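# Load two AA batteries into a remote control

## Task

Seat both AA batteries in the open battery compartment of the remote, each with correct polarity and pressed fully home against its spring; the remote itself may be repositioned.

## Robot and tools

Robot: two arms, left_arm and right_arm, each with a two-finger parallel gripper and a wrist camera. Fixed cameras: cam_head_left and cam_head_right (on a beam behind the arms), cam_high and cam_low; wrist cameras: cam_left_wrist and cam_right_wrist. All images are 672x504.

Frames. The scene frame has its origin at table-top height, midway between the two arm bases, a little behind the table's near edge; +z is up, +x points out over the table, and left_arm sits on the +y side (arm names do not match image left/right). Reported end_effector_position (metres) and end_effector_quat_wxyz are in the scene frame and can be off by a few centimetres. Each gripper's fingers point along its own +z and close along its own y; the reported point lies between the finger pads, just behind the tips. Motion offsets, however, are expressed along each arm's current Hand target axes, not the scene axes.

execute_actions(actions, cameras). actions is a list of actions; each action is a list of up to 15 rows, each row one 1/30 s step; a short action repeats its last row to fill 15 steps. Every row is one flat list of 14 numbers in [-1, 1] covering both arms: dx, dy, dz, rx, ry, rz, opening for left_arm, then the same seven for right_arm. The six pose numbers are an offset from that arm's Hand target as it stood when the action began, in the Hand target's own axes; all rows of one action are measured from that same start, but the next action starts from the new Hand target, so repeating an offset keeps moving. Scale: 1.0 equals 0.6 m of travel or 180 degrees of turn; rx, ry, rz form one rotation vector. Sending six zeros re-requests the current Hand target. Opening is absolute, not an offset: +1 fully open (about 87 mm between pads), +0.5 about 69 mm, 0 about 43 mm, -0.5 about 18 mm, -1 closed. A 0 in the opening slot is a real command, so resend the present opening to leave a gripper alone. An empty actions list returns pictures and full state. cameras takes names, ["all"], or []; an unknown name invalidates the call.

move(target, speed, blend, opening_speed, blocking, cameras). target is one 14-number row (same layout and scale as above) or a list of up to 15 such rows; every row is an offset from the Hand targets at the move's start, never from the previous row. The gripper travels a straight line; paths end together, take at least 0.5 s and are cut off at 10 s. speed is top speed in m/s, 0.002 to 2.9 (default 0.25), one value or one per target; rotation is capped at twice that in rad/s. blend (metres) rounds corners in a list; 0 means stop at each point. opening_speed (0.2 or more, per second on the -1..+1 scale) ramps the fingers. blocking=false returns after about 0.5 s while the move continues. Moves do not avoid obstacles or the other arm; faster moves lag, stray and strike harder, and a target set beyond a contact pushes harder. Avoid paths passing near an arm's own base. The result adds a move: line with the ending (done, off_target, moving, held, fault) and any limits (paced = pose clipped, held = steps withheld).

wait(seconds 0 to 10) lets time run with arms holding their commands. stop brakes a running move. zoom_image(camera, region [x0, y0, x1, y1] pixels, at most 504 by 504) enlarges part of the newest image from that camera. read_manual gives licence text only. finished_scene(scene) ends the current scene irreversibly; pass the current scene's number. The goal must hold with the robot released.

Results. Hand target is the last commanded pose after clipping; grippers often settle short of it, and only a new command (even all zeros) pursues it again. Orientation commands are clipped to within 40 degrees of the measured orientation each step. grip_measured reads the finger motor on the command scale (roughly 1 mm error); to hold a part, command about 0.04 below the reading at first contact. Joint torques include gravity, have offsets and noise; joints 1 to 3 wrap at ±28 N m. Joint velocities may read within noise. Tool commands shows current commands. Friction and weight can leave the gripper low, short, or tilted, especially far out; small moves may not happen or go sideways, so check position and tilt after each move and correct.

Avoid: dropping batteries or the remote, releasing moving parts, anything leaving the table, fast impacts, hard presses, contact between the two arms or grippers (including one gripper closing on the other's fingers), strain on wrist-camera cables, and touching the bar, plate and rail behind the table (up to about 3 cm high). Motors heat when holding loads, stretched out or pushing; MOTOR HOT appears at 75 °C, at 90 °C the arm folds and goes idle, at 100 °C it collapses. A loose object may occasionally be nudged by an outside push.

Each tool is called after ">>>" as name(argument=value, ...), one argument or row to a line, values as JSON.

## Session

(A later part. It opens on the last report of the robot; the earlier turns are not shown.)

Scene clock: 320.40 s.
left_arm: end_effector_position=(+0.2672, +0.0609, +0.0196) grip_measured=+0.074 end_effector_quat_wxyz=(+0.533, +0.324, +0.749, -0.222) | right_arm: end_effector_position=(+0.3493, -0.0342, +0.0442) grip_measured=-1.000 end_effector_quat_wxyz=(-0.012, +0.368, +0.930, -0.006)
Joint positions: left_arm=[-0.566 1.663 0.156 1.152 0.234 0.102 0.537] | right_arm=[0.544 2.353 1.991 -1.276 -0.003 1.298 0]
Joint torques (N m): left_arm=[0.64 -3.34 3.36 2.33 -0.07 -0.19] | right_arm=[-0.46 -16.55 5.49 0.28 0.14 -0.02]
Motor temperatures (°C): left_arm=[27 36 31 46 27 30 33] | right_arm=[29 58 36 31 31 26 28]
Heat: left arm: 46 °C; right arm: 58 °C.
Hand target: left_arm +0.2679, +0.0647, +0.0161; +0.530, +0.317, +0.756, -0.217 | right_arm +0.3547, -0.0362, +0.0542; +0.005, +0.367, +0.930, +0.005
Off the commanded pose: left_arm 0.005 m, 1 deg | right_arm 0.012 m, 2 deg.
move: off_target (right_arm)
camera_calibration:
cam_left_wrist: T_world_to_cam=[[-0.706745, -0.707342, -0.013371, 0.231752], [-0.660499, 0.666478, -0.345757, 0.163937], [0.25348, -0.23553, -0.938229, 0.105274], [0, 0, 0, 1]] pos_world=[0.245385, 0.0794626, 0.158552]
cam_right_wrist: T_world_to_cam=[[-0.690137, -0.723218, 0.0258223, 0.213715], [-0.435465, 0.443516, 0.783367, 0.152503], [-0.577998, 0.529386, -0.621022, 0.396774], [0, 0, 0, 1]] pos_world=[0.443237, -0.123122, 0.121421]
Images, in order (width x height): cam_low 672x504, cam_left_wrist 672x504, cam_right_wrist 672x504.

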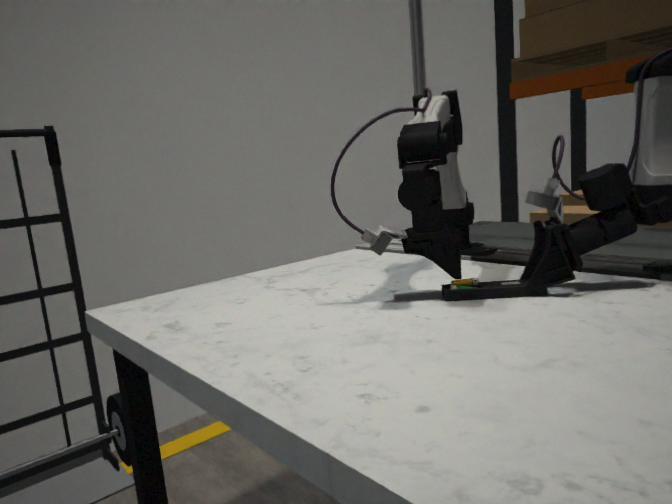

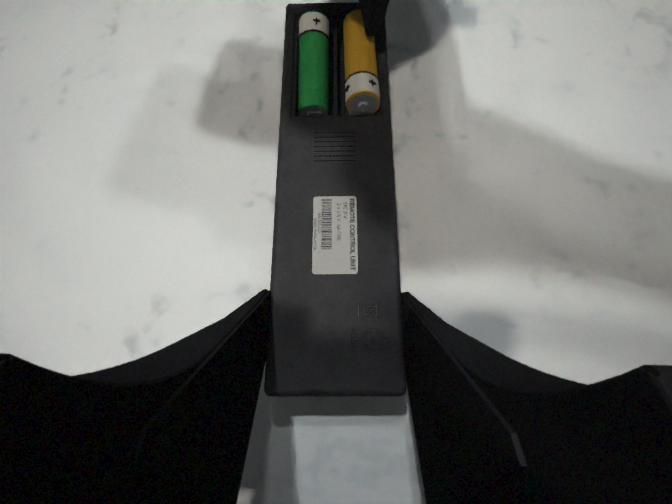

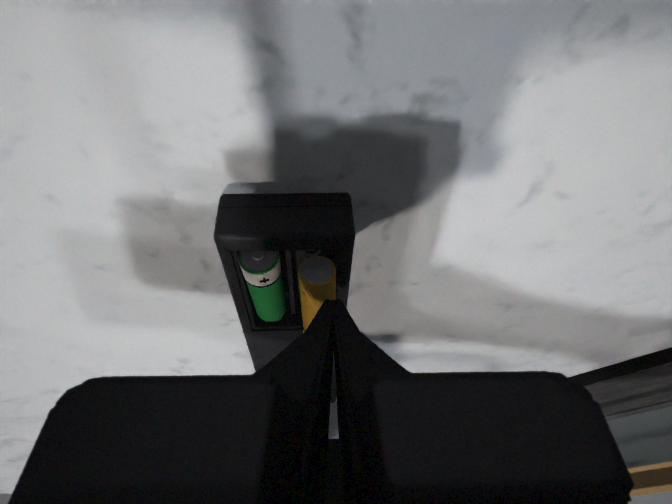

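>>> move(
  target=[0,0,0,0,0,0,-0.2,0,0.003,0.075,0,0,0,-1],
  cameras=["cam_right_wrist","cam_left_wrist","cam_low"],
  speed=0.05,
)

>>> zoom_image(
  camera="cam_left_wrist",
  region=[230, 0, 430, 150],
)

>>> zoom_image(
  camera="cam_low",
  region=[400, 220, 560, 320],
)

Scene clock: 322.73 s.
left_arm: end_effector_position=(+0.2677, +0.0614, +0.0196) grip_measured=+0.074 end_effector_quat_wxyz=(+0.533, +0.323, +0.750, -0.220) | right_arm: end_effector_position=(+0.3472, -0.0360, +0.0323) grip_measured=-1.000 end_effector_quat_wxyz=(-0.008, +0.365, +0.931, +0.003)
Joint positions: left_arm=[-0.566 1.663 0.156 1.152 0.23 0.102 0.537] | right_arm=[0.541 2.326 1.898 -1.191 -0.006 1.29 0]
Joint torques (N m): left_arm=[0.64 -3.36 3.37 2.33 -0.03 -0.19] | right_arm=[-0.36 -10.19 3.11 0.99 0.15 0.1]
Motor temperatures (°C): left_arm=[27 36 31 46 27 30 33] | right_arm=[29 59 36 31 31 26 28]
Heat: left arm: 46 °C; right arm: 59 °C.
Hand target: left_arm +0.2679, +0.0647, +0.0161; +0.530, +0.317, +0.756, -0.217 | right_arm +0.3565, -0.0345, +0.0092; +0.005, +0.367, +0.930, +0.005
Off the commanded pose: left_arm 0.005 m, 1 deg | right_arm 0.025 m, 2 deg.
move: off_target (right_arm)
camera_calibration:
cam_left_wrist: T_world_to_cam=[[-0.704197, -0.709853, -0.0146748, 0.231968], [-0.662644, 0.664505, -0.34545, 0.164535], [0.254971, -0.233541, -0.938322, 0.104665], [0, 0, 0, 1]] pos_world=[0.245693, 0.0797726, 0.158452]
cam_right_wrist: T_world_to_cam=[[-0.686401, -0.727197, 0.00614055, 0.210529], [-0.449622, 0.431005, 0.782352, 0.166259], [-0.571571, 0.534246, -0.622806, 0.387076], [0, 0, 0, 1]] pos_world=[0.440502, -0.125356, 0.109708]
Images, in order (width x height): cam_low 672x504, cam_left_wrist 672x504, cam_right_wrist 672x504.

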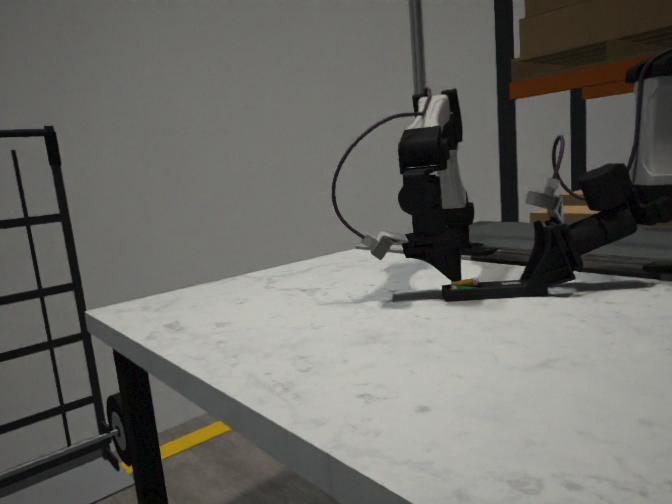

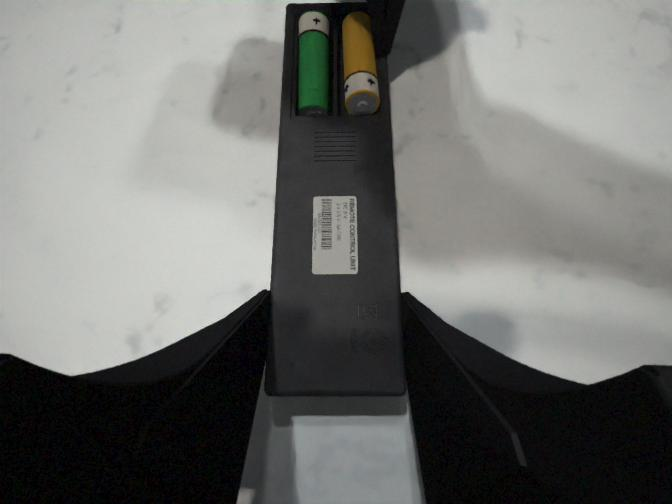

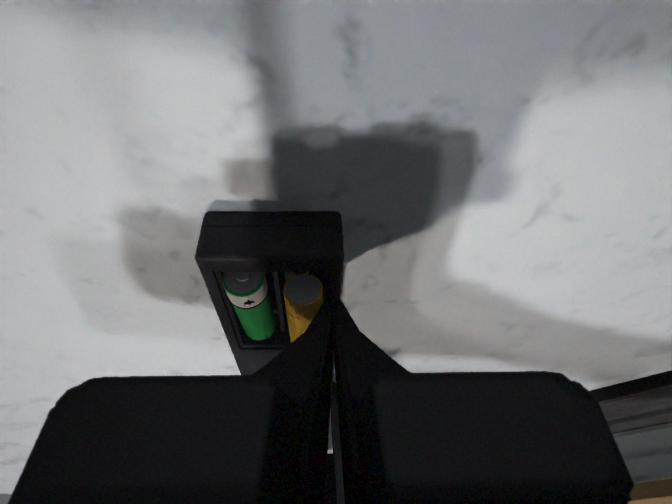

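Scaled by 2.520 from the camera's 672x504 image, which has a finer 960x720 frame.

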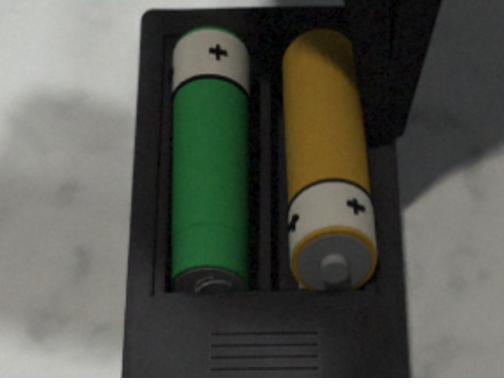

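Scaled by 3.150 from the camera's 672x504 image, which has a finer 960x720 frame.

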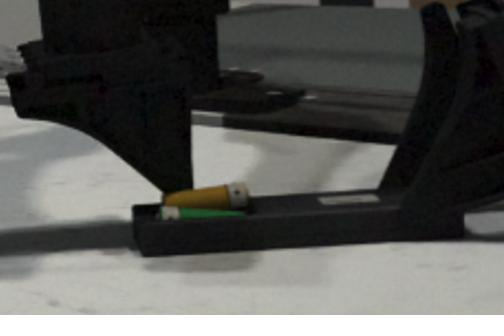

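>>> move(
  target=[
    [0,0,0,0,0,0,-0.2,0,0,-0.075,0,0,0,-1],
    [0,0,0,0,0,0,-0.2,0,0.008,-0.075,0,0,0,-0.8],
  ],
  cameras=["cam_right_wrist","cam_left_wrist"],
  speed=0.08,
)

>>> zoom_image(
  camera="cam_left_wrist",
  region=[230, 0, 430, 150],
)

Scene clock: 326.80 s.
left_arm: end_effector_position=(+0.2677, +0.0614, +0.0196) grip_measured=+0.074 end_effector_quat_wxyz=(+0.533, +0.323, +0.750, -0.220) | right_arm: end_effector_position=(+0.3517, -0.0340, +0.0523) grip_measured=-0.800 end_effector_quat_wxyz=(-0.006, +0.365, +0.931, +0.003)
Joint positions: left_arm=[-0.566 1.663 0.156 1.152 0.23 0.102 0.537] | right_arm=[0.541 2.336 1.995 -1.276 -0.004 1.29 0.1]
Joint torques (N m): left_arm=[0.64 -3.36 3.37 2.32 -0.03 -0.19] | right_arm=[0.02 -12 9.81 0.15 0.17 0.12]
Motor temperatures (°C): left_arm=[27 36 31 46 27 30 33] | right_arm=[29 59 36 31 31 26 28]
Heat: left arm: 46 °C; right arm: 59 °C.
Hand target: left_arm +0.2679, +0.0647, +0.0161; +0.530, +0.317, +0.756, -0.217 | right_arm +0.3591, -0.0313, +0.0543; +0.005, +0.367, +0.930, +0.005
Off the commanded pose: left_arm 0.005 m, 1 deg | right_arm 0.008 m, 1 deg.
move: done
camera_calibration:
cam_left_wrist: T_world_to_cam=[[-0.704197, -0.709853, -0.0146748, 0.231968], [-0.662644, 0.664505, -0.34545, 0.164535], [0.254971, -0.233541, -0.938322, 0.104665], [0, 0, 0, 1]] pos_world=[0.245693, 0.0797726, 0.158452]
cam_right_wrist: T_world_to_cam=[[-0.685902, -0.727679, 0.00460245, 0.214729], [-0.452355, 0.431322, 0.7806, 0.152755], [-0.570011, 0.533333, -0.625014, 0.400538], [0, 0, 0, 1]] pos_world=[0.444694, -0.123253, 0.130113]
Images, in order (width x height): cam_left_wrist 672x504, cam_right_wrist 672x504.

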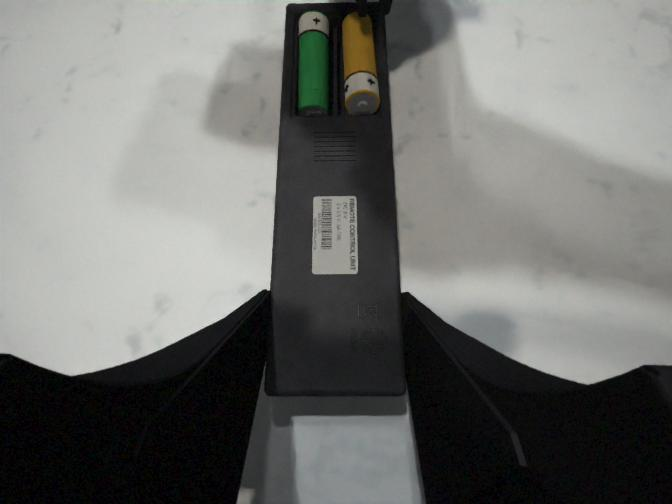

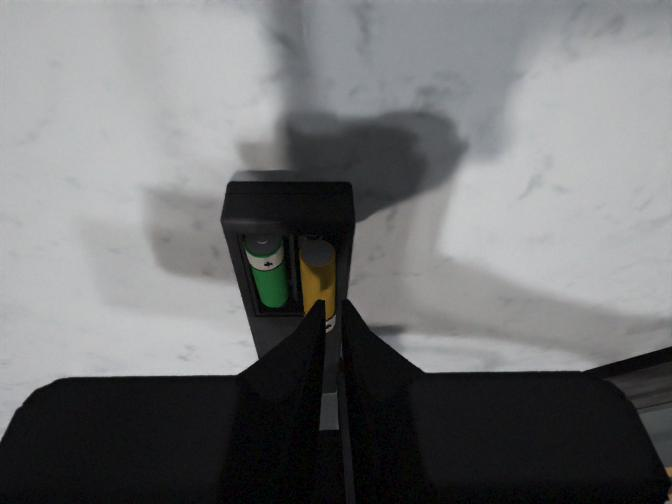

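Scaled by 2.520 from the camera's 672x504 image, which has a finer 960x720 frame.

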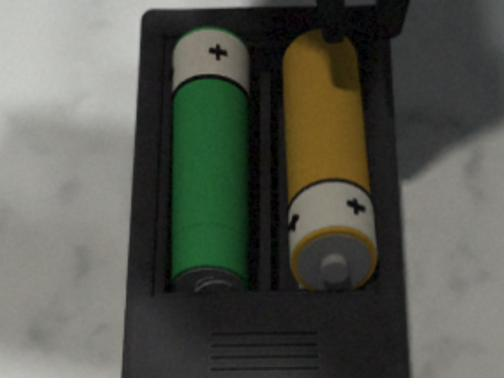

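>>> move(
  target=[0,0,0,0,0,0,-0.2,0.003,0.008,0.02,0,0,0,-0.8],
  cameras=["cam_right_wrist","cam_left_wrist"],
  speed=0.05,
)

>>> zoom_image(
  camera="cam_left_wrist",
  region=[230, 0, 430, 150],
)

>>> zoom_image(
  camera="cam_right_wrist",
  region=[220, 200, 420, 380],
)

Scene clock: 328.57 s.
left_arm: end_effector_position=(+0.2677, +0.0614, +0.0196) grip_measured=+0.074 end_effector_quat_wxyz=(+0.533, +0.323, +0.750, -0.220) | right_arm: end_effector_position=(+0.3515, -0.0339, +0.0425) grip_measured=-0.800 end_effector_quat_wxyz=(-0.011, +0.366, +0.930, -0.004)
Joint positions: left_arm=[-0.566 1.663 0.156 1.152 0.23 0.102 0.537] | right_arm=[0.541 2.359 1.995 -1.27 -0.004 1.293 0.1]
Joint torques (N m): left_arm=[0.62 -3.36 3.37 2.33 -0.03 -0.19] | right_arm=[0.49 -11.99 9.25 0.33 0.14 0.12]
Motor temperatures (°C): left_arm=[27 36 31 46 27 30 33] | right_arm=[29 59 36 31 31 26 28]
Heat: left arm: 46 °C; right arm: 59 °C.
Hand target: left_arm +0.2679, +0.0647, +0.0161; +0.530, +0.317, +0.756, -0.217 | right_arm +0.3613, -0.0265, +0.0424; +0.005, +0.367, +0.930, +0.006
Off the commanded pose: left_arm 0.005 m, 1 deg | right_arm 0.012 m, 2 deg.
move: off_target (right_arm)
camera_calibration:
cam_left_wrist: T_world_to_cam=[[-0.704197, -0.709853, -0.0146748, 0.231968], [-0.662644, 0.664505, -0.34545, 0.164535], [0.254971, -0.233541, -0.938322, 0.104665], [0, 0, 0, 1]] pos_world=[0.245693, 0.0797726, 0.158452]
cam_right_wrist: T_world_to_cam=[[-0.687806, -0.725576, 0.0215048, 0.214816], [-0.439369, 0.439714, 0.78333, 0.155862], [-0.577822, 0.52933, -0.621234, 0.396838], [0, 0, 0, 1]] pos_world=[0.445535, -0.122728, 0.119818]
Images, in order (width x height): cam_left_wrist 672x504, cam_right_wrist 672x504.

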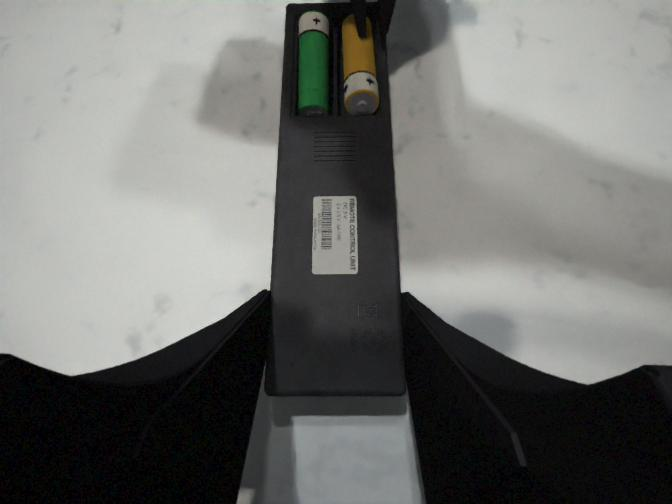

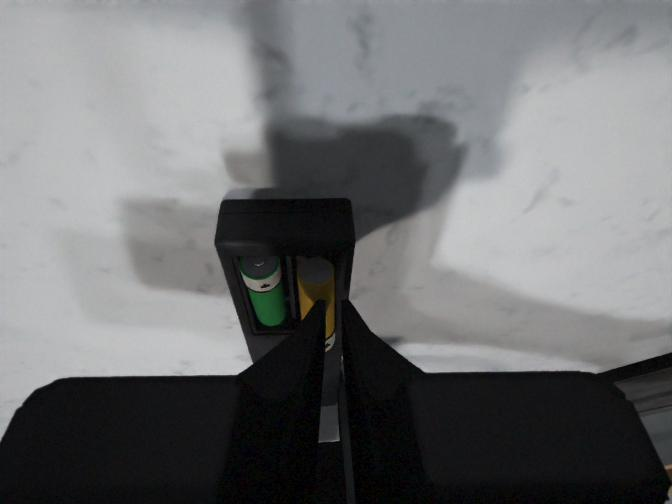

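Scaled by 2.520 from the camera's 672x504 image, which has a finer 960x720 frame.

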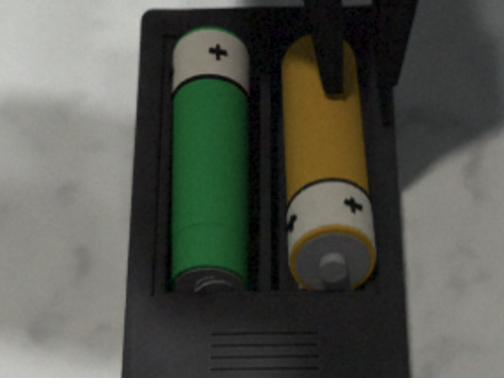

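Scaled by 2.520 from the camera's 672x504 image, which has a finer 960x720 frame.

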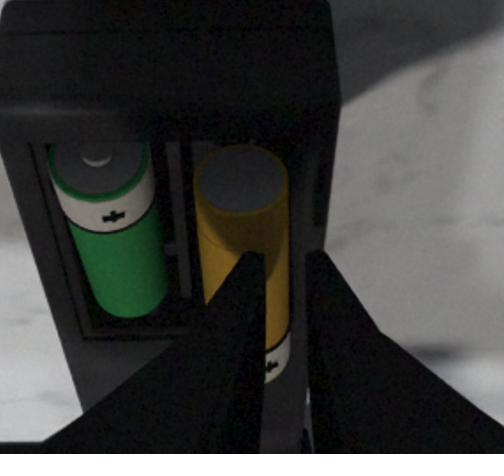

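>>> move(
  target=[0,0,0,0,0,0,-0.2,0.002,-0.010,0.055,0,0,0,-0.8],
  cameras=["cam_right_wrist","cam_left_wrist","cam_low"],
  speed=0.05,
)

>>> zoom_image(
  camera="cam_left_wrist",
  region=[230, 0, 430, 150],
)

>>> zoom_image(
  camera="cam_right_wrist",
  region=[220, 200, 420, 380],
)

>>> zoom_image(
  camera="cam_low",
  region=[400, 220, 560, 320],
)

Scene clock: 330.83 s.
left_arm: end_effector_position=(+0.2677, +0.0614, +0.0196) grip_measured=+0.074 end_effector_quat_wxyz=(+0.533, +0.323, +0.750, -0.220) | right_arm: end_effector_position=(+0.3574, -0.0306, +0.0333) grip_measured=-0.799 end_effector_quat_wxyz=(+0.005, +0.367, +0.930, +0.016)
Joint positions: left_arm=[-0.566 1.663 0.156 1.152 0.23 0.102 0.537] | right_arm=[0.541 2.335 1.92 -1.167 -0.002 1.293 0.1]
Joint torques (N m): left_arm=[0.62 -3.37 3.36 2.33 -0.03 -0.19] | right_arm=[0.49 -10.22 2.82 0.76 0.11 0.11]
Motor temperatures (°C): left_arm=[27 36 31 46 27 30 33] | right_arm=[29 59 36 31 31 26 28]
Heat: left arm: 46 °C; right arm: 59 °C.
Hand target: left_arm +0.2679, +0.0647, +0.0161; +0.530, +0.317, +0.756, -0.217 | right_arm +0.3567, -0.0299, +0.0092; +0.005, +0.367, +0.930, +0.005
Off the commanded pose: left_arm 0.005 m, 1 deg | right_arm 0.024 m, 1 deg.
move: off_target (right_arm)
camera_calibration:
cam_left_wrist: T_world_to_cam=[[-0.704197, -0.709853, -0.0146748, 0.231968], [-0.662644, 0.664505, -0.34545, 0.164535], [0.254971, -0.233541, -0.938322, 0.104665], [0, 0, 0, 1]] pos_world=[0.245693, 0.0797726, 0.158452]
cam_right_wrist: T_world_to_cam=[[-0.688305, -0.724892, -0.0277161, 0.223326], [-0.473943, 0.420439, 0.773698, 0.176306], [-0.549195, 0.545676, -0.632948, 0.38332], [0, 0, 0, 1]] pos_world=[0.447793, -0.121407, 0.112404]
Images, in order (width x height): cam_low 672x504, cam_left_wrist 672x504, cam_right_wrist 672x504.

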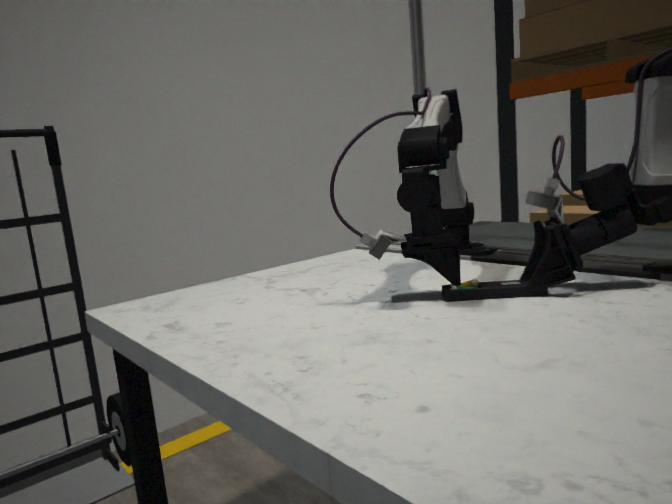

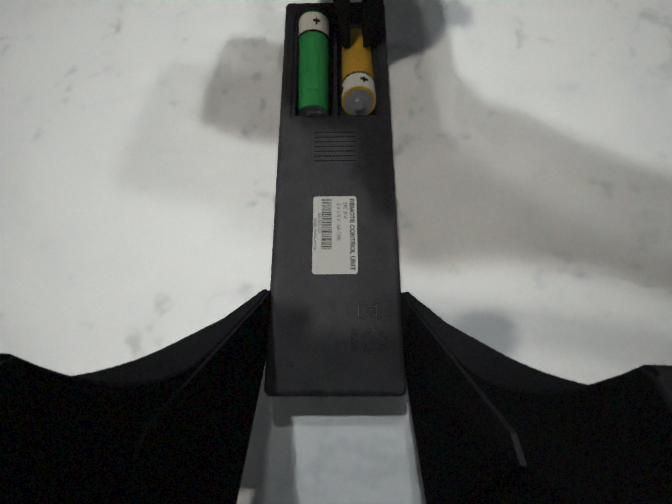

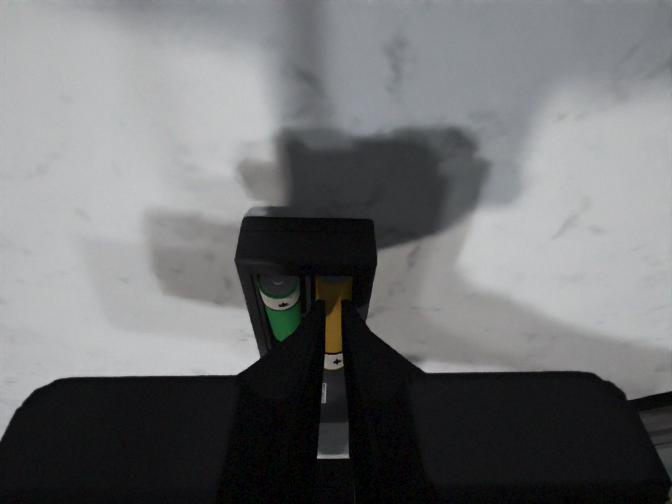

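Scaled by 2.520 from the camera's 672x504 image, which has a finer 960x720 frame.

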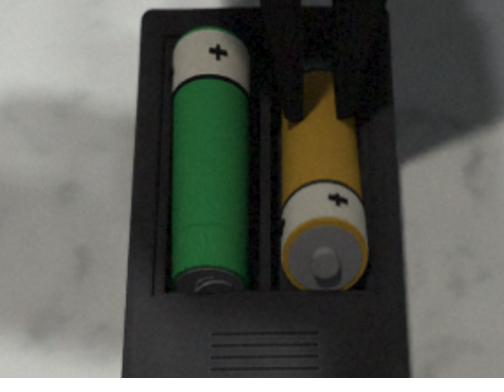

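Scaled by 2.520 from the camera's 672x504 image, which has a finer 960x720 frame.

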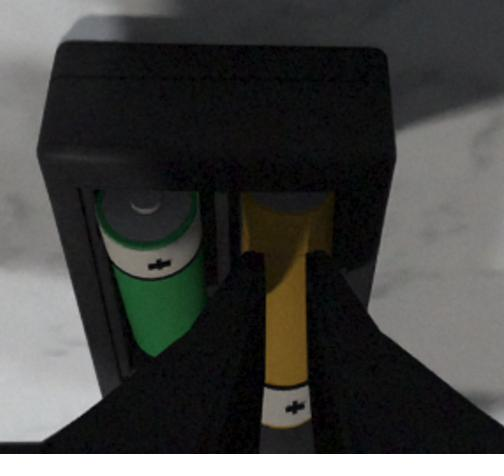

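Scaled by 3.150 from the camera's 672x504 image, which has a finer 960x720 frame.

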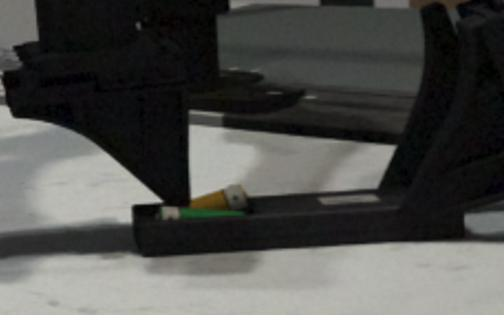

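>>> move(
  target=[0,0,0,0,0,0,-0.2,-0.02,0.0,0.02,0,0,0,-0.8],
  cameras=["cam_left_wrist","cam_low"],
  speed=0.05,
)

>>> zoom_image(
  camera="cam_left_wrist",
  region=[230, 0, 430, 150],
)

>>> zoom_image(
  camera="cam_low",
  region=[400, 220, 560, 320],
)

Scene clock: 332.70 s.
left_arm: end_effector_position=(+0.2677, +0.0614, +0.0196) grip_measured=+0.074 end_effector_quat_wxyz=(+0.533, +0.323, +0.750, -0.220) | right_arm: end_effector_position=(+0.3583, -0.0318, +0.0327) grip_measured=-0.799 end_effector_quat_wxyz=(-0.006, +0.366, +0.930, +0.026)
Joint positions: left_arm=[-0.566 1.663 0.156 1.152 0.23 0.102 0.537] | right_arm=[0.526 2.335 1.912 -1.157 -0.033 1.276 0.1]
Joint torques (N m): left_arm=[0.64 -3.36 3.37 2.33 -0.03 -0.19] | right_arm=[-0.51 -7.95 2.88 0.88 0.4 0.04]
Motor temperatures (°C): left_arm=[27 36 31 46 27 30 33] | right_arm=[29 58 36 31 31 26 28]
Heat: left arm: 46 °C; right arm: 58 °C.
Hand target: left_arm +0.2679, +0.0647, +0.0161; +0.530, +0.317, +0.756, -0.217 | right_arm +0.3657, -0.0381, -0.0027; +0.005, +0.367, +0.930, +0.005
Off the commanded pose: left_arm 0.005 m, 1 deg | right_arm 0.037 m, 3 deg.
move: off_target (right_arm)
camera_calibration:
cam_left_wrist: T_world_to_cam=[[-0.704197, -0.709853, -0.0146748, 0.231968], [-0.662644, 0.664505, -0.34545, 0.164535], [0.254971, -0.233541, -0.938322, 0.104665], [0, 0, 0, 1]] pos_world=[0.245693, 0.0797726, 0.158452]
Images, in order (width x height): cam_low 672x504, cam_left_wrist 672x504.

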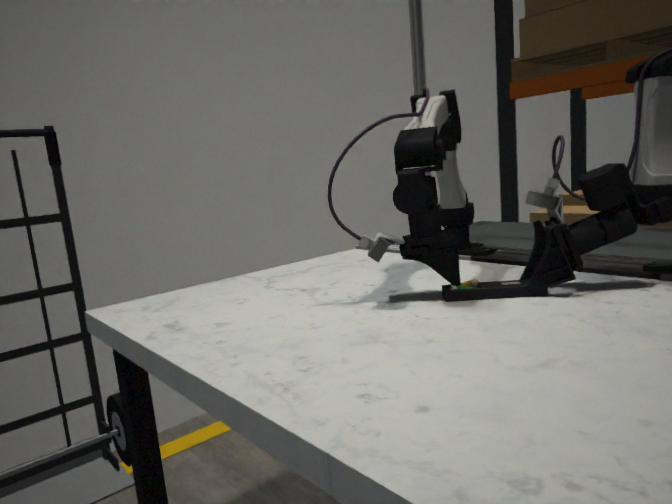

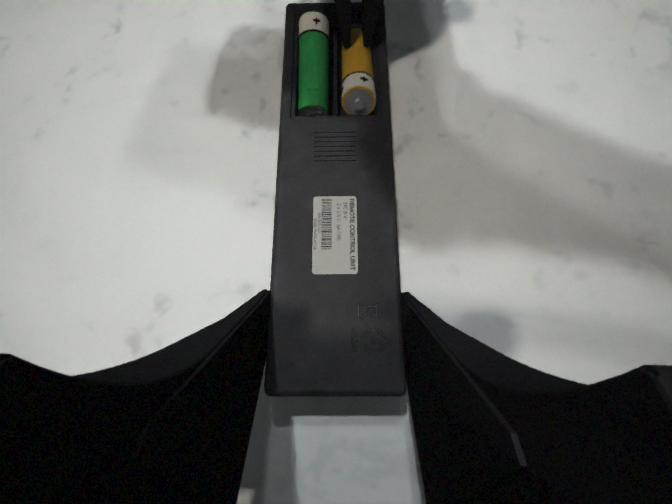

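Scaled by 2.520 from the camera's 672x504 image, which has a finer 960x720 frame.

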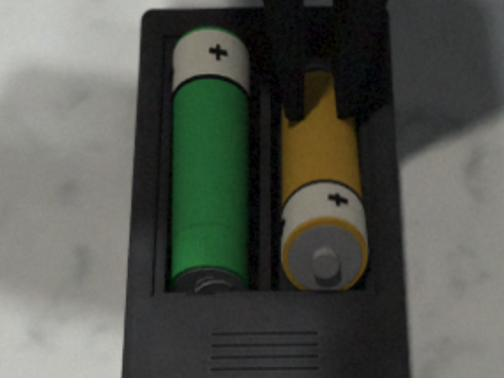

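Scaled by 3.150 from the camera's 672x504 image, which has a finer 960x720 frame.

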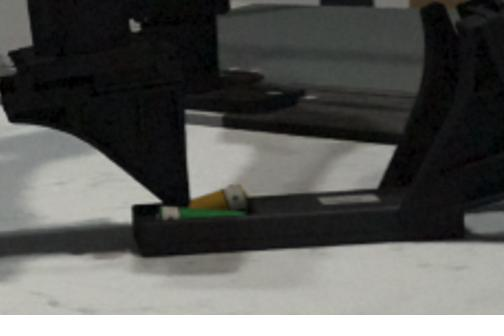

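>>> move(
  target=[
    [0,0,0,0,0,0,-0.2,0,0,-0.11,0,0,0,-0.8],
    [0,0,0,0,0,0,-0.2,0.055,0.004,-0.11,0,0,0,-0.8],
    [0,0,0,0,0,0,-0.2,0.055,0.004,-0.09,0,0,0,-0.8],
  ],
  cameras=["cam_right_wrist","cam_left_wrist","cam_low"],
  speed=0.08,
)

>>> zoom_image(
  camera="cam_left_wrist",
  region=[230, 0, 430, 150],
)

>>> zoom_image(
  camera="cam_low",
  region=[400, 220, 560, 320],
)

Scene clock: 336.83 s.
left_arm: end_effector_position=(+0.2677, +0.0614, +0.0196) grip_measured=+0.074 end_effector_quat_wxyz=(+0.533, +0.323, +0.750, -0.220) | right_arm: end_effector_position=(+0.3397, -0.0146, +0.0477) grip_measured=-0.800 end_effector_quat_wxyz=(-0.006, +0.364, +0.931, -0.001)
Joint positions: left_arm=[-0.566 1.663 0.156 1.152 0.23 0.102 0.537] | right_arm=[0.593 2.346 1.994 -1.27 -0.003 1.339 0.1]
Joint torques (N m): left_arm=[0.64 -3.34 3.36 2.33 -0.03 -0.19] | right_arm=[-0.08 -15.09 5.42 0.29 0.13 0.11]
Motor temperatures (°C): left_arm=[27 36 31 46 27 30 33] | right_arm=[29 58 36 31 31 26 28]
Heat: left arm: 46 °C; right arm: 58 °C.
Hand target: left_arm +0.2679, +0.0647, +0.0161; +0.530, +0.317, +0.756, -0.217 | right_arm +0.3426, -0.0141, +0.0512; +0.005, +0.367, +0.930, +0.006
Off the commanded pose: left_arm 0.005 m, 1 deg | right_arm 0.004 m, 1 deg.
move: done
camera_calibration:
cam_left_wrist: T_world_to_cam=[[-0.704197, -0.709853, -0.0146748, 0.231968], [-0.662644, 0.664505, -0.34545, 0.164535], [0.254971, -0.233541, -0.938322, 0.104665], [0, 0, 0, 1]] pos_world=[0.245693, 0.0797726, 0.158452]
cam_right_wrist: T_world_to_cam=[[-0.684179, -0.729235, 0.0107946, 0.219756], [-0.451302, 0.434952, 0.779194, 0.142201], [-0.572911, 0.528236, -0.626689, 0.381525], [0, 0, 0, 1]] pos_world=[0.433108, -0.103132, 0.125923]
Images, in order (width x height): cam_low 672x504, cam_left_wrist 672x504, cam_right_wrist 672x504.

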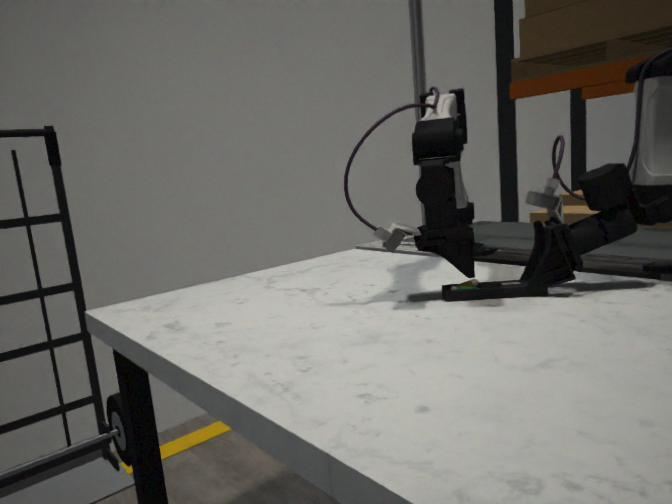

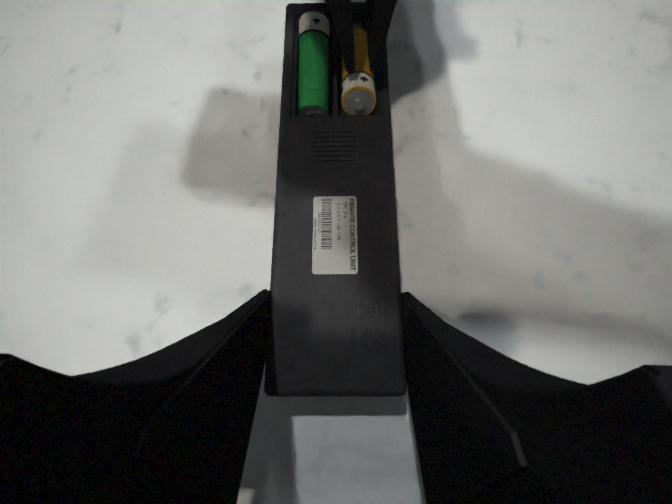

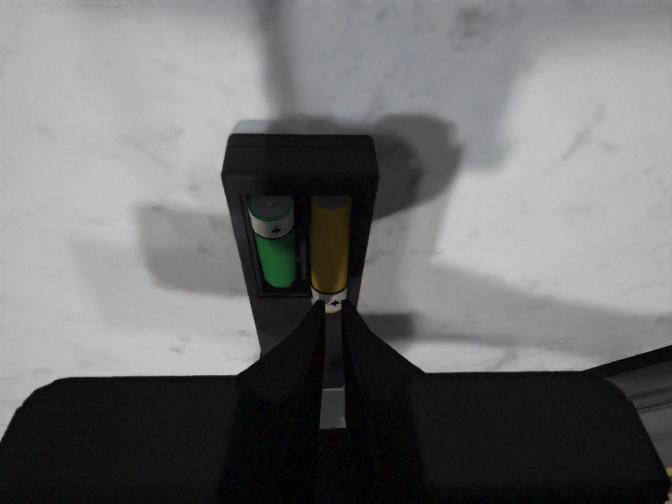

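Scaled by 2.520 from the camera's 672x504 image, which has a finer 960x720 frame.

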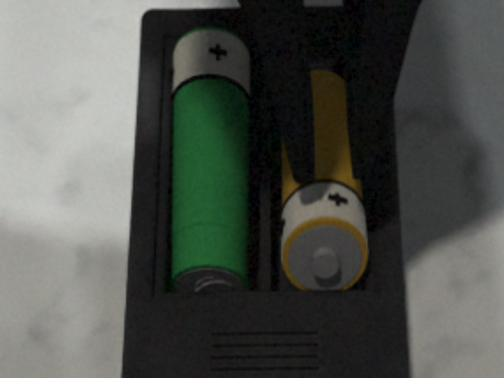

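Scaled by 3.150 from the camera's 672x504 image, which has a finer 960x720 frame.

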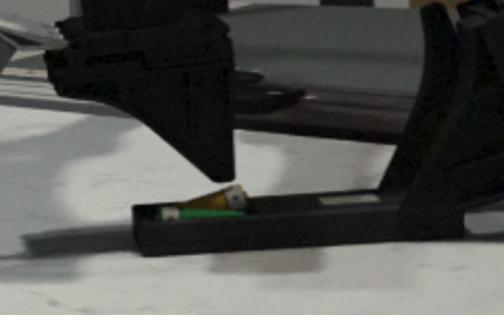

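>>> move(
  target=[0,0,0,0,0,0,-0.2,-0.012,0,0.07,0,0,0,-0.8],
  cameras=["cam_right_wrist","cam_left_wrist","cam_low"],
  speed=0.05,
)

>>> zoom_image(
  camera="cam_left_wrist",
  region=[230, 0, 430, 150],
)

>>> zoom_image(
  camera="cam_low",
  region=[400, 220, 560, 320],
)

Scene clock: 339.53 s.
left_arm: end_effector_position=(+0.2677, +0.0614, +0.0196) grip_measured=+0.074 end_effector_quat_wxyz=(+0.533, +0.323, +0.750, -0.220) | right_arm: end_effector_position=(+0.3406, -0.0138, +0.0391) grip_measured=-0.799 end_effector_quat_wxyz=(-0.011, +0.366, +0.930, +0.021)
Joint positions: left_arm=[-0.566 1.663 0.156 1.152 0.23 0.102 0.537] | right_arm=[0.581 2.321 1.913 -1.184 -0.034 1.331 0.1]
Joint torques (N m): left_arm=[0.62 -3.36 3.37 2.33 -0.03 -0.19] | right_arm=[-0.14 -9.33 2.61 0.88 0.39 0.07]
Motor temperatures (°C): left_arm=[27 36 31 46 27 30 33] | right_arm=[29 58 36 31 31 26 28]
Heat: left arm: 46 °C; right arm: 58 °C.
Hand target: left_arm +0.2679, +0.0647, +0.0161; +0.530, +0.317, +0.756, -0.217 | right_arm +0.3484, -0.0188, +0.0092; +0.005, +0.367, +0.930, +0.005
Off the commanded pose: left_arm 0.005 m, 1 deg | right_arm 0.031 m, 3 deg.
move: off_target (right_arm)
camera_calibration:
cam_left_wrist: T_world_to_cam=[[-0.704197, -0.709853, -0.0146748, 0.231968], [-0.662644, 0.664505, -0.34545, 0.164535], [0.254971, -0.233541, -0.938322, 0.104665], [0, 0, 0, 1]] pos_world=[0.245693, 0.0797726, 0.158452]
cam_right_wrist: T_world_to_cam=[[-0.687184, -0.726047, -0.0251617, 0.223604], [-0.454817, 0.402948, 0.794213, 0.149151], [-0.566498, 0.557215, -0.607118, 0.373672], [0, 0, 0, 1]] pos_world=[0.433177, -0.105969, 0.114031]
Images, in order (width x height): cam_low 672x504, cam_left_wrist 672x504, cam_right_wrist 672x504.

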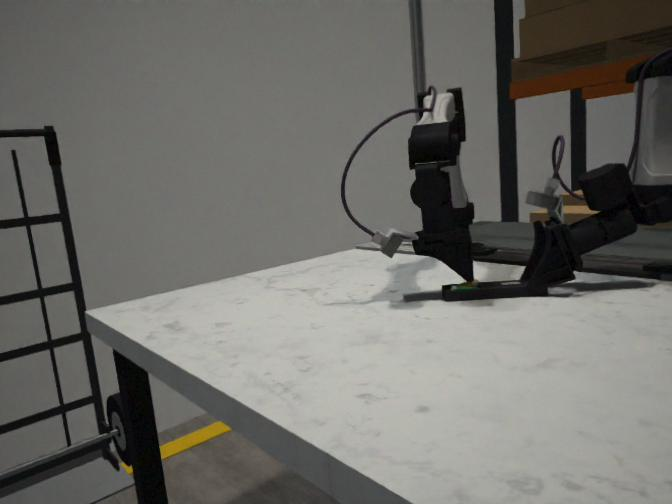

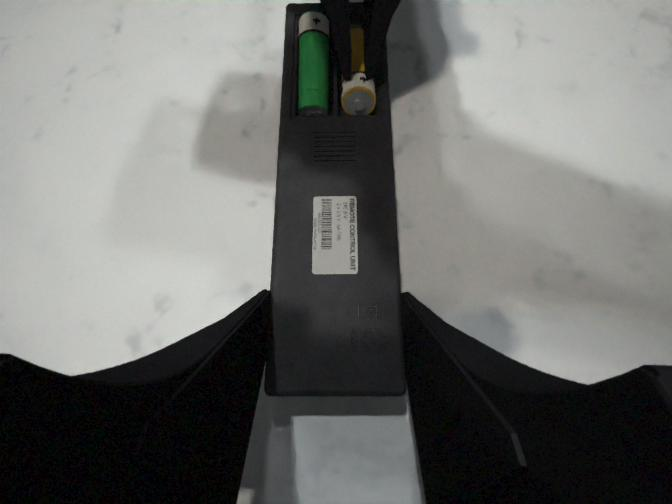

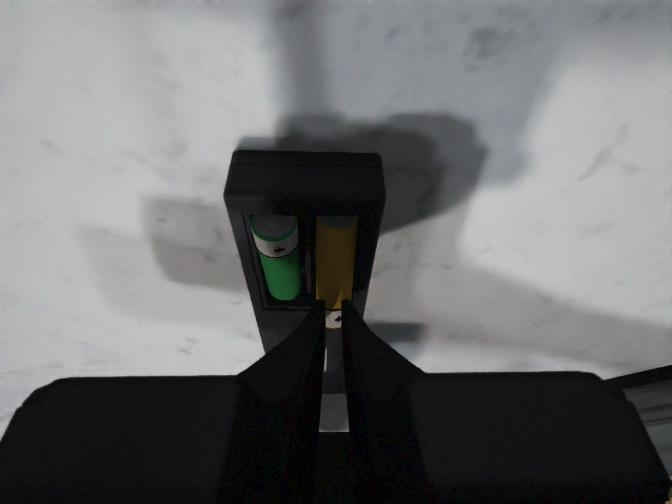

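Scaled by 2.520 from the camera's 672x504 image, which has a finer 960x720 frame.

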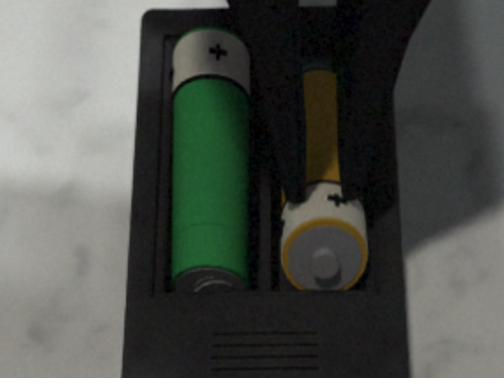

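Scaled by 3.150 from the camera's 672x504 image, which has a finer 960x720 frame.

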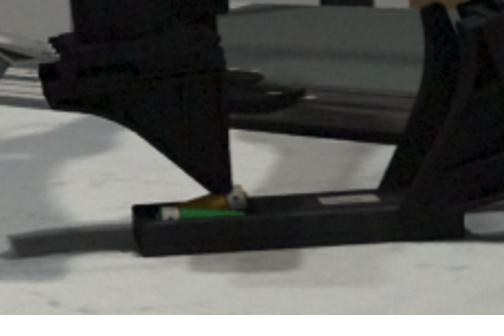

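Now push forward while pressing.

>>> move(
  target=[0,0,0,0,0,0,-0.2,-0.04,0,0.01,0,0,0,-0.8],
  cameras=["cam_left_wrist","cam_low"],
  speed=0.05,
)

>>> zoom_image(
  camera="cam_left_wrist",
  region=[230, 0, 430, 150],
)

>>> zoom_image(
  camera="cam_low",
  region=[400, 220, 560, 320],
)

Scene clock: 341.33 s.
left_arm: end_effector_position=(+0.2677, +0.0614, +0.0196) grip_measured=+0.074 end_effector_quat_wxyz=(+0.533, +0.323, +0.750, -0.220) | right_arm: end_effector_position=(+0.3526, -0.0266, +0.0357) grip_measured=-0.799 end_effector_quat_wxyz=(-0.016, +0.365, +0.930, +0.029)
Joint positions: left_arm=[-0.566 1.663 0.156 1.152 0.23 0.102 0.537] | right_arm=[0.535 2.331 1.913 -1.169 -0.052 1.285 0.1]
Joint torques (N m): left_arm=[0.64 -3.36 3.37 2.33 -0.03 -0.19] | right_arm=[-0.8 -7.54 5.22 0.77 0.53 -0.02]
Motor temperatures (°C): left_arm=[27 36 31 46 27 30 33] | right_arm=[29 57 35 31 31 26 28]
Heat: left arm: 46 °C; right arm: 57 °C.
Hand target: left_arm +0.2679, +0.0647, +0.0161; +0.530, +0.317, +0.756, -0.217 | right_arm +0.3660, -0.0351, +0.0033; +0.005, +0.367, +0.930, +0.005
Off the commanded pose: left_arm 0.005 m, 1 deg | right_arm 0.036 m, 4 deg.
move: off_target (right_arm)
camera_calibration:
cam_left_wrist: T_world_to_cam=[[-0.704197, -0.709853, -0.0146748, 0.231968], [-0.662644, 0.664505, -0.34545, 0.164535], [0.254971, -0.233541, -0.938322, 0.104665], [0, 0, 0, 1]] pos_world=[0.245693, 0.0797726, 0.158452]
Images, in order (width x height): cam_low 672x504, cam_left_wrist 672x504.

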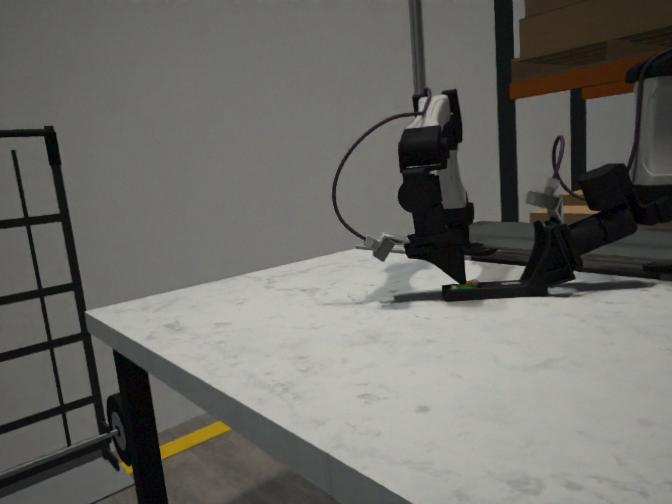

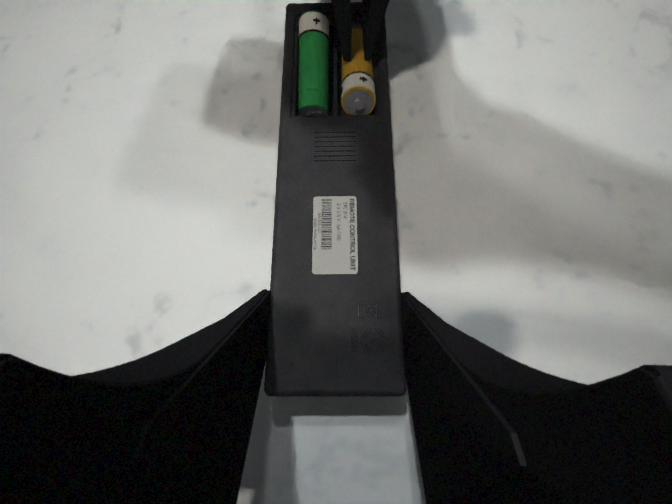

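Scaled by 2.520 from the camera's 672x504 image, which has a finer 960x720 frame.

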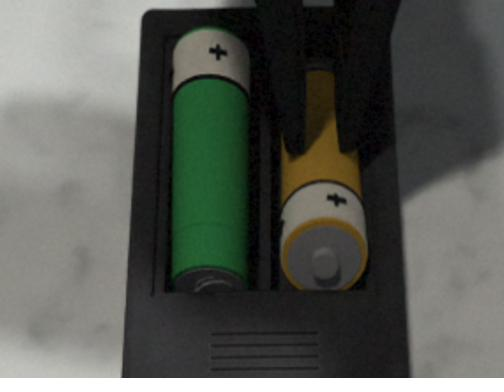

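Scaled by 3.150 from the camera's 672x504 image, which has a finer 960x720 frame.

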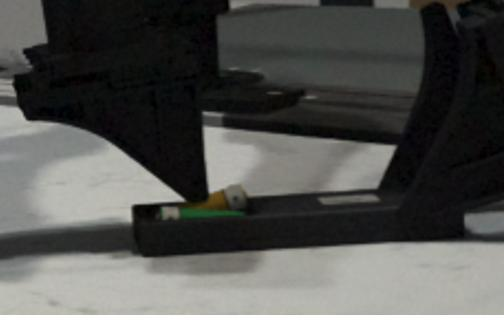

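>>> move(
  target=[
    [0,0,0,0,0,0,-0.2,0,0,-0.1,0,0,0,-0.8],
    [0,0,0,0,0,0,-0.2,0.053,0,-0.09,0,0,0,-0.4],
    [0,0,0,0,0,0,-0.2,0.053,0,-0.042,0,0,0,-0.4],
  ],
  cameras=["cam_right_wrist","cam_left_wrist","cam_low"],
  speed=0.08,
)

>>> zoom_image(
  camera="cam_left_wrist",
  region=[230, 0, 430, 150],
)

>>> zoom_image(
  camera="cam_low",
  region=[400, 220, 560, 320],
)

Scene clock: 346.73 s.
left_arm: end_effector_position=(+0.2677, +0.0614, +0.0196) grip_measured=+0.074 end_effector_quat_wxyz=(+0.533, +0.323, +0.750, -0.220) | right_arm: end_effector_position=(+0.3376, -0.0153, +0.0277) grip_measured=-0.400 end_effector_quat_wxyz=(-0.008, +0.364, +0.931, -0.003)
Joint positions: left_arm=[-0.566 1.663 0.156 1.152 0.23 0.102 0.537] | right_arm=[0.594 2.354 1.927 -1.202 -0.003 1.341 0.3]
Joint torques (N m): left_arm=[0.62 -3.36 3.37 2.33 -0.03 -0.19] | right_arm=[-0.06 -14.38 5.09 0.45 0.09 0.12]
Motor temperatures (°C): left_arm=[27 36 31 46 27 30 33] | right_arm=[29 58 35 31 31 26 28]
Heat: left arm: 46 °C; right arm: 58 °C.
Hand target: left_arm +0.2679, +0.0647, +0.0161; +0.530, +0.317, +0.756, -0.217 | right_arm +0.3424, -0.0135, +0.0283; +0.005, +0.367, +0.930, +0.005
Off the commanded pose: left_arm 0.005 m, 1 deg | right_arm 0.005 m, 2 deg.
move: done
camera_calibration:
cam_left_wrist: T_world_to_cam=[[-0.704197, -0.709853, -0.0146748, 0.231968], [-0.662644, 0.664505, -0.34545, 0.164535], [0.254971, -0.233541, -0.938322, 0.104665], [0, 0, 0, 1]] pos_world=[0.245693, 0.0797726, 0.158452]
cam_right_wrist: T_world_to_cam=[[-0.684631, -0.728681, 0.0174415, 0.218017], [-0.446627, 0.438298, 0.780012, 0.155713], [-0.576024, 0.526231, -0.625522, 0.36911], [0, 0, 0, 1]] pos_world=[0.431424, -0.103621, 0.105626]
Images, in order (width x height): cam_low 672x504, cam_left_wrist 672x504, cam_right_wrist 672x504.

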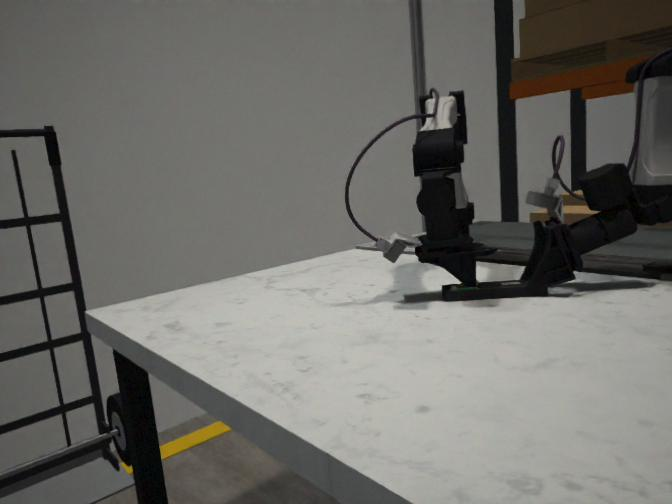

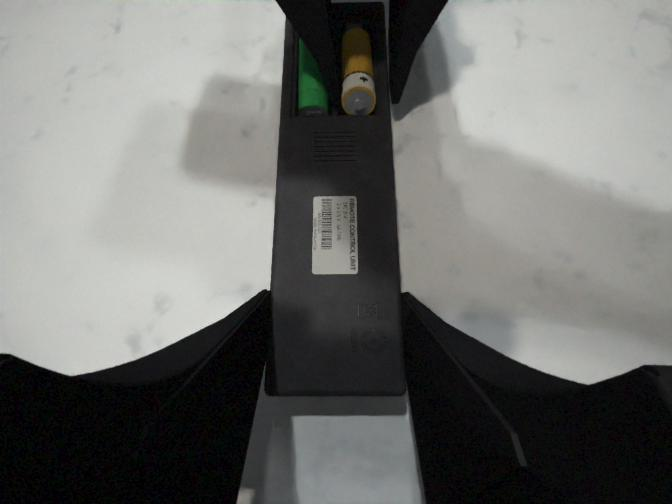

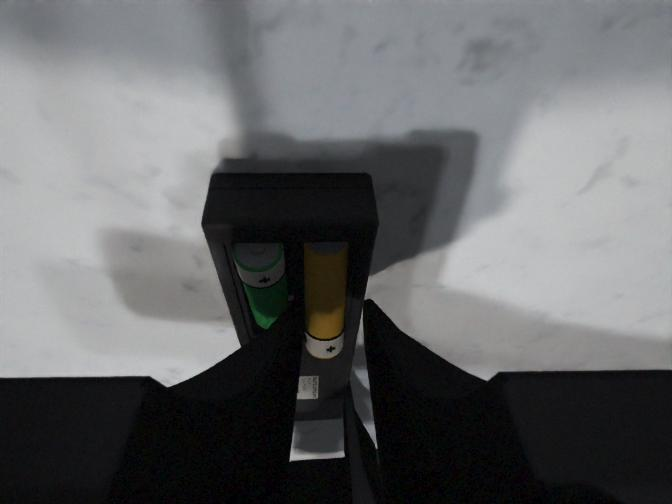

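Scaled by 2.520 from the camera's 672x504 image, which has a finer 960x720 frame.

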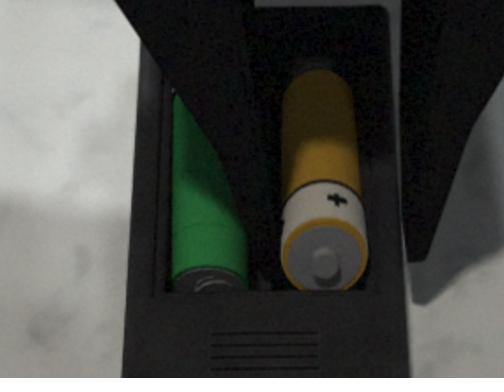

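Scaled by 3.150 from the camera's 672x504 image, which has a finer 960x720 frame.

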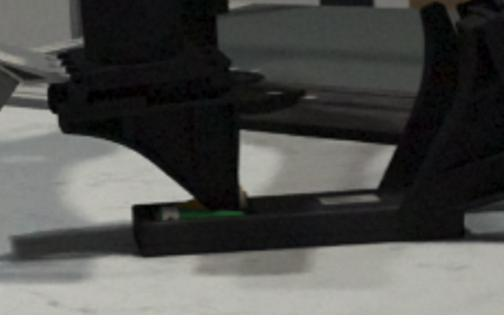

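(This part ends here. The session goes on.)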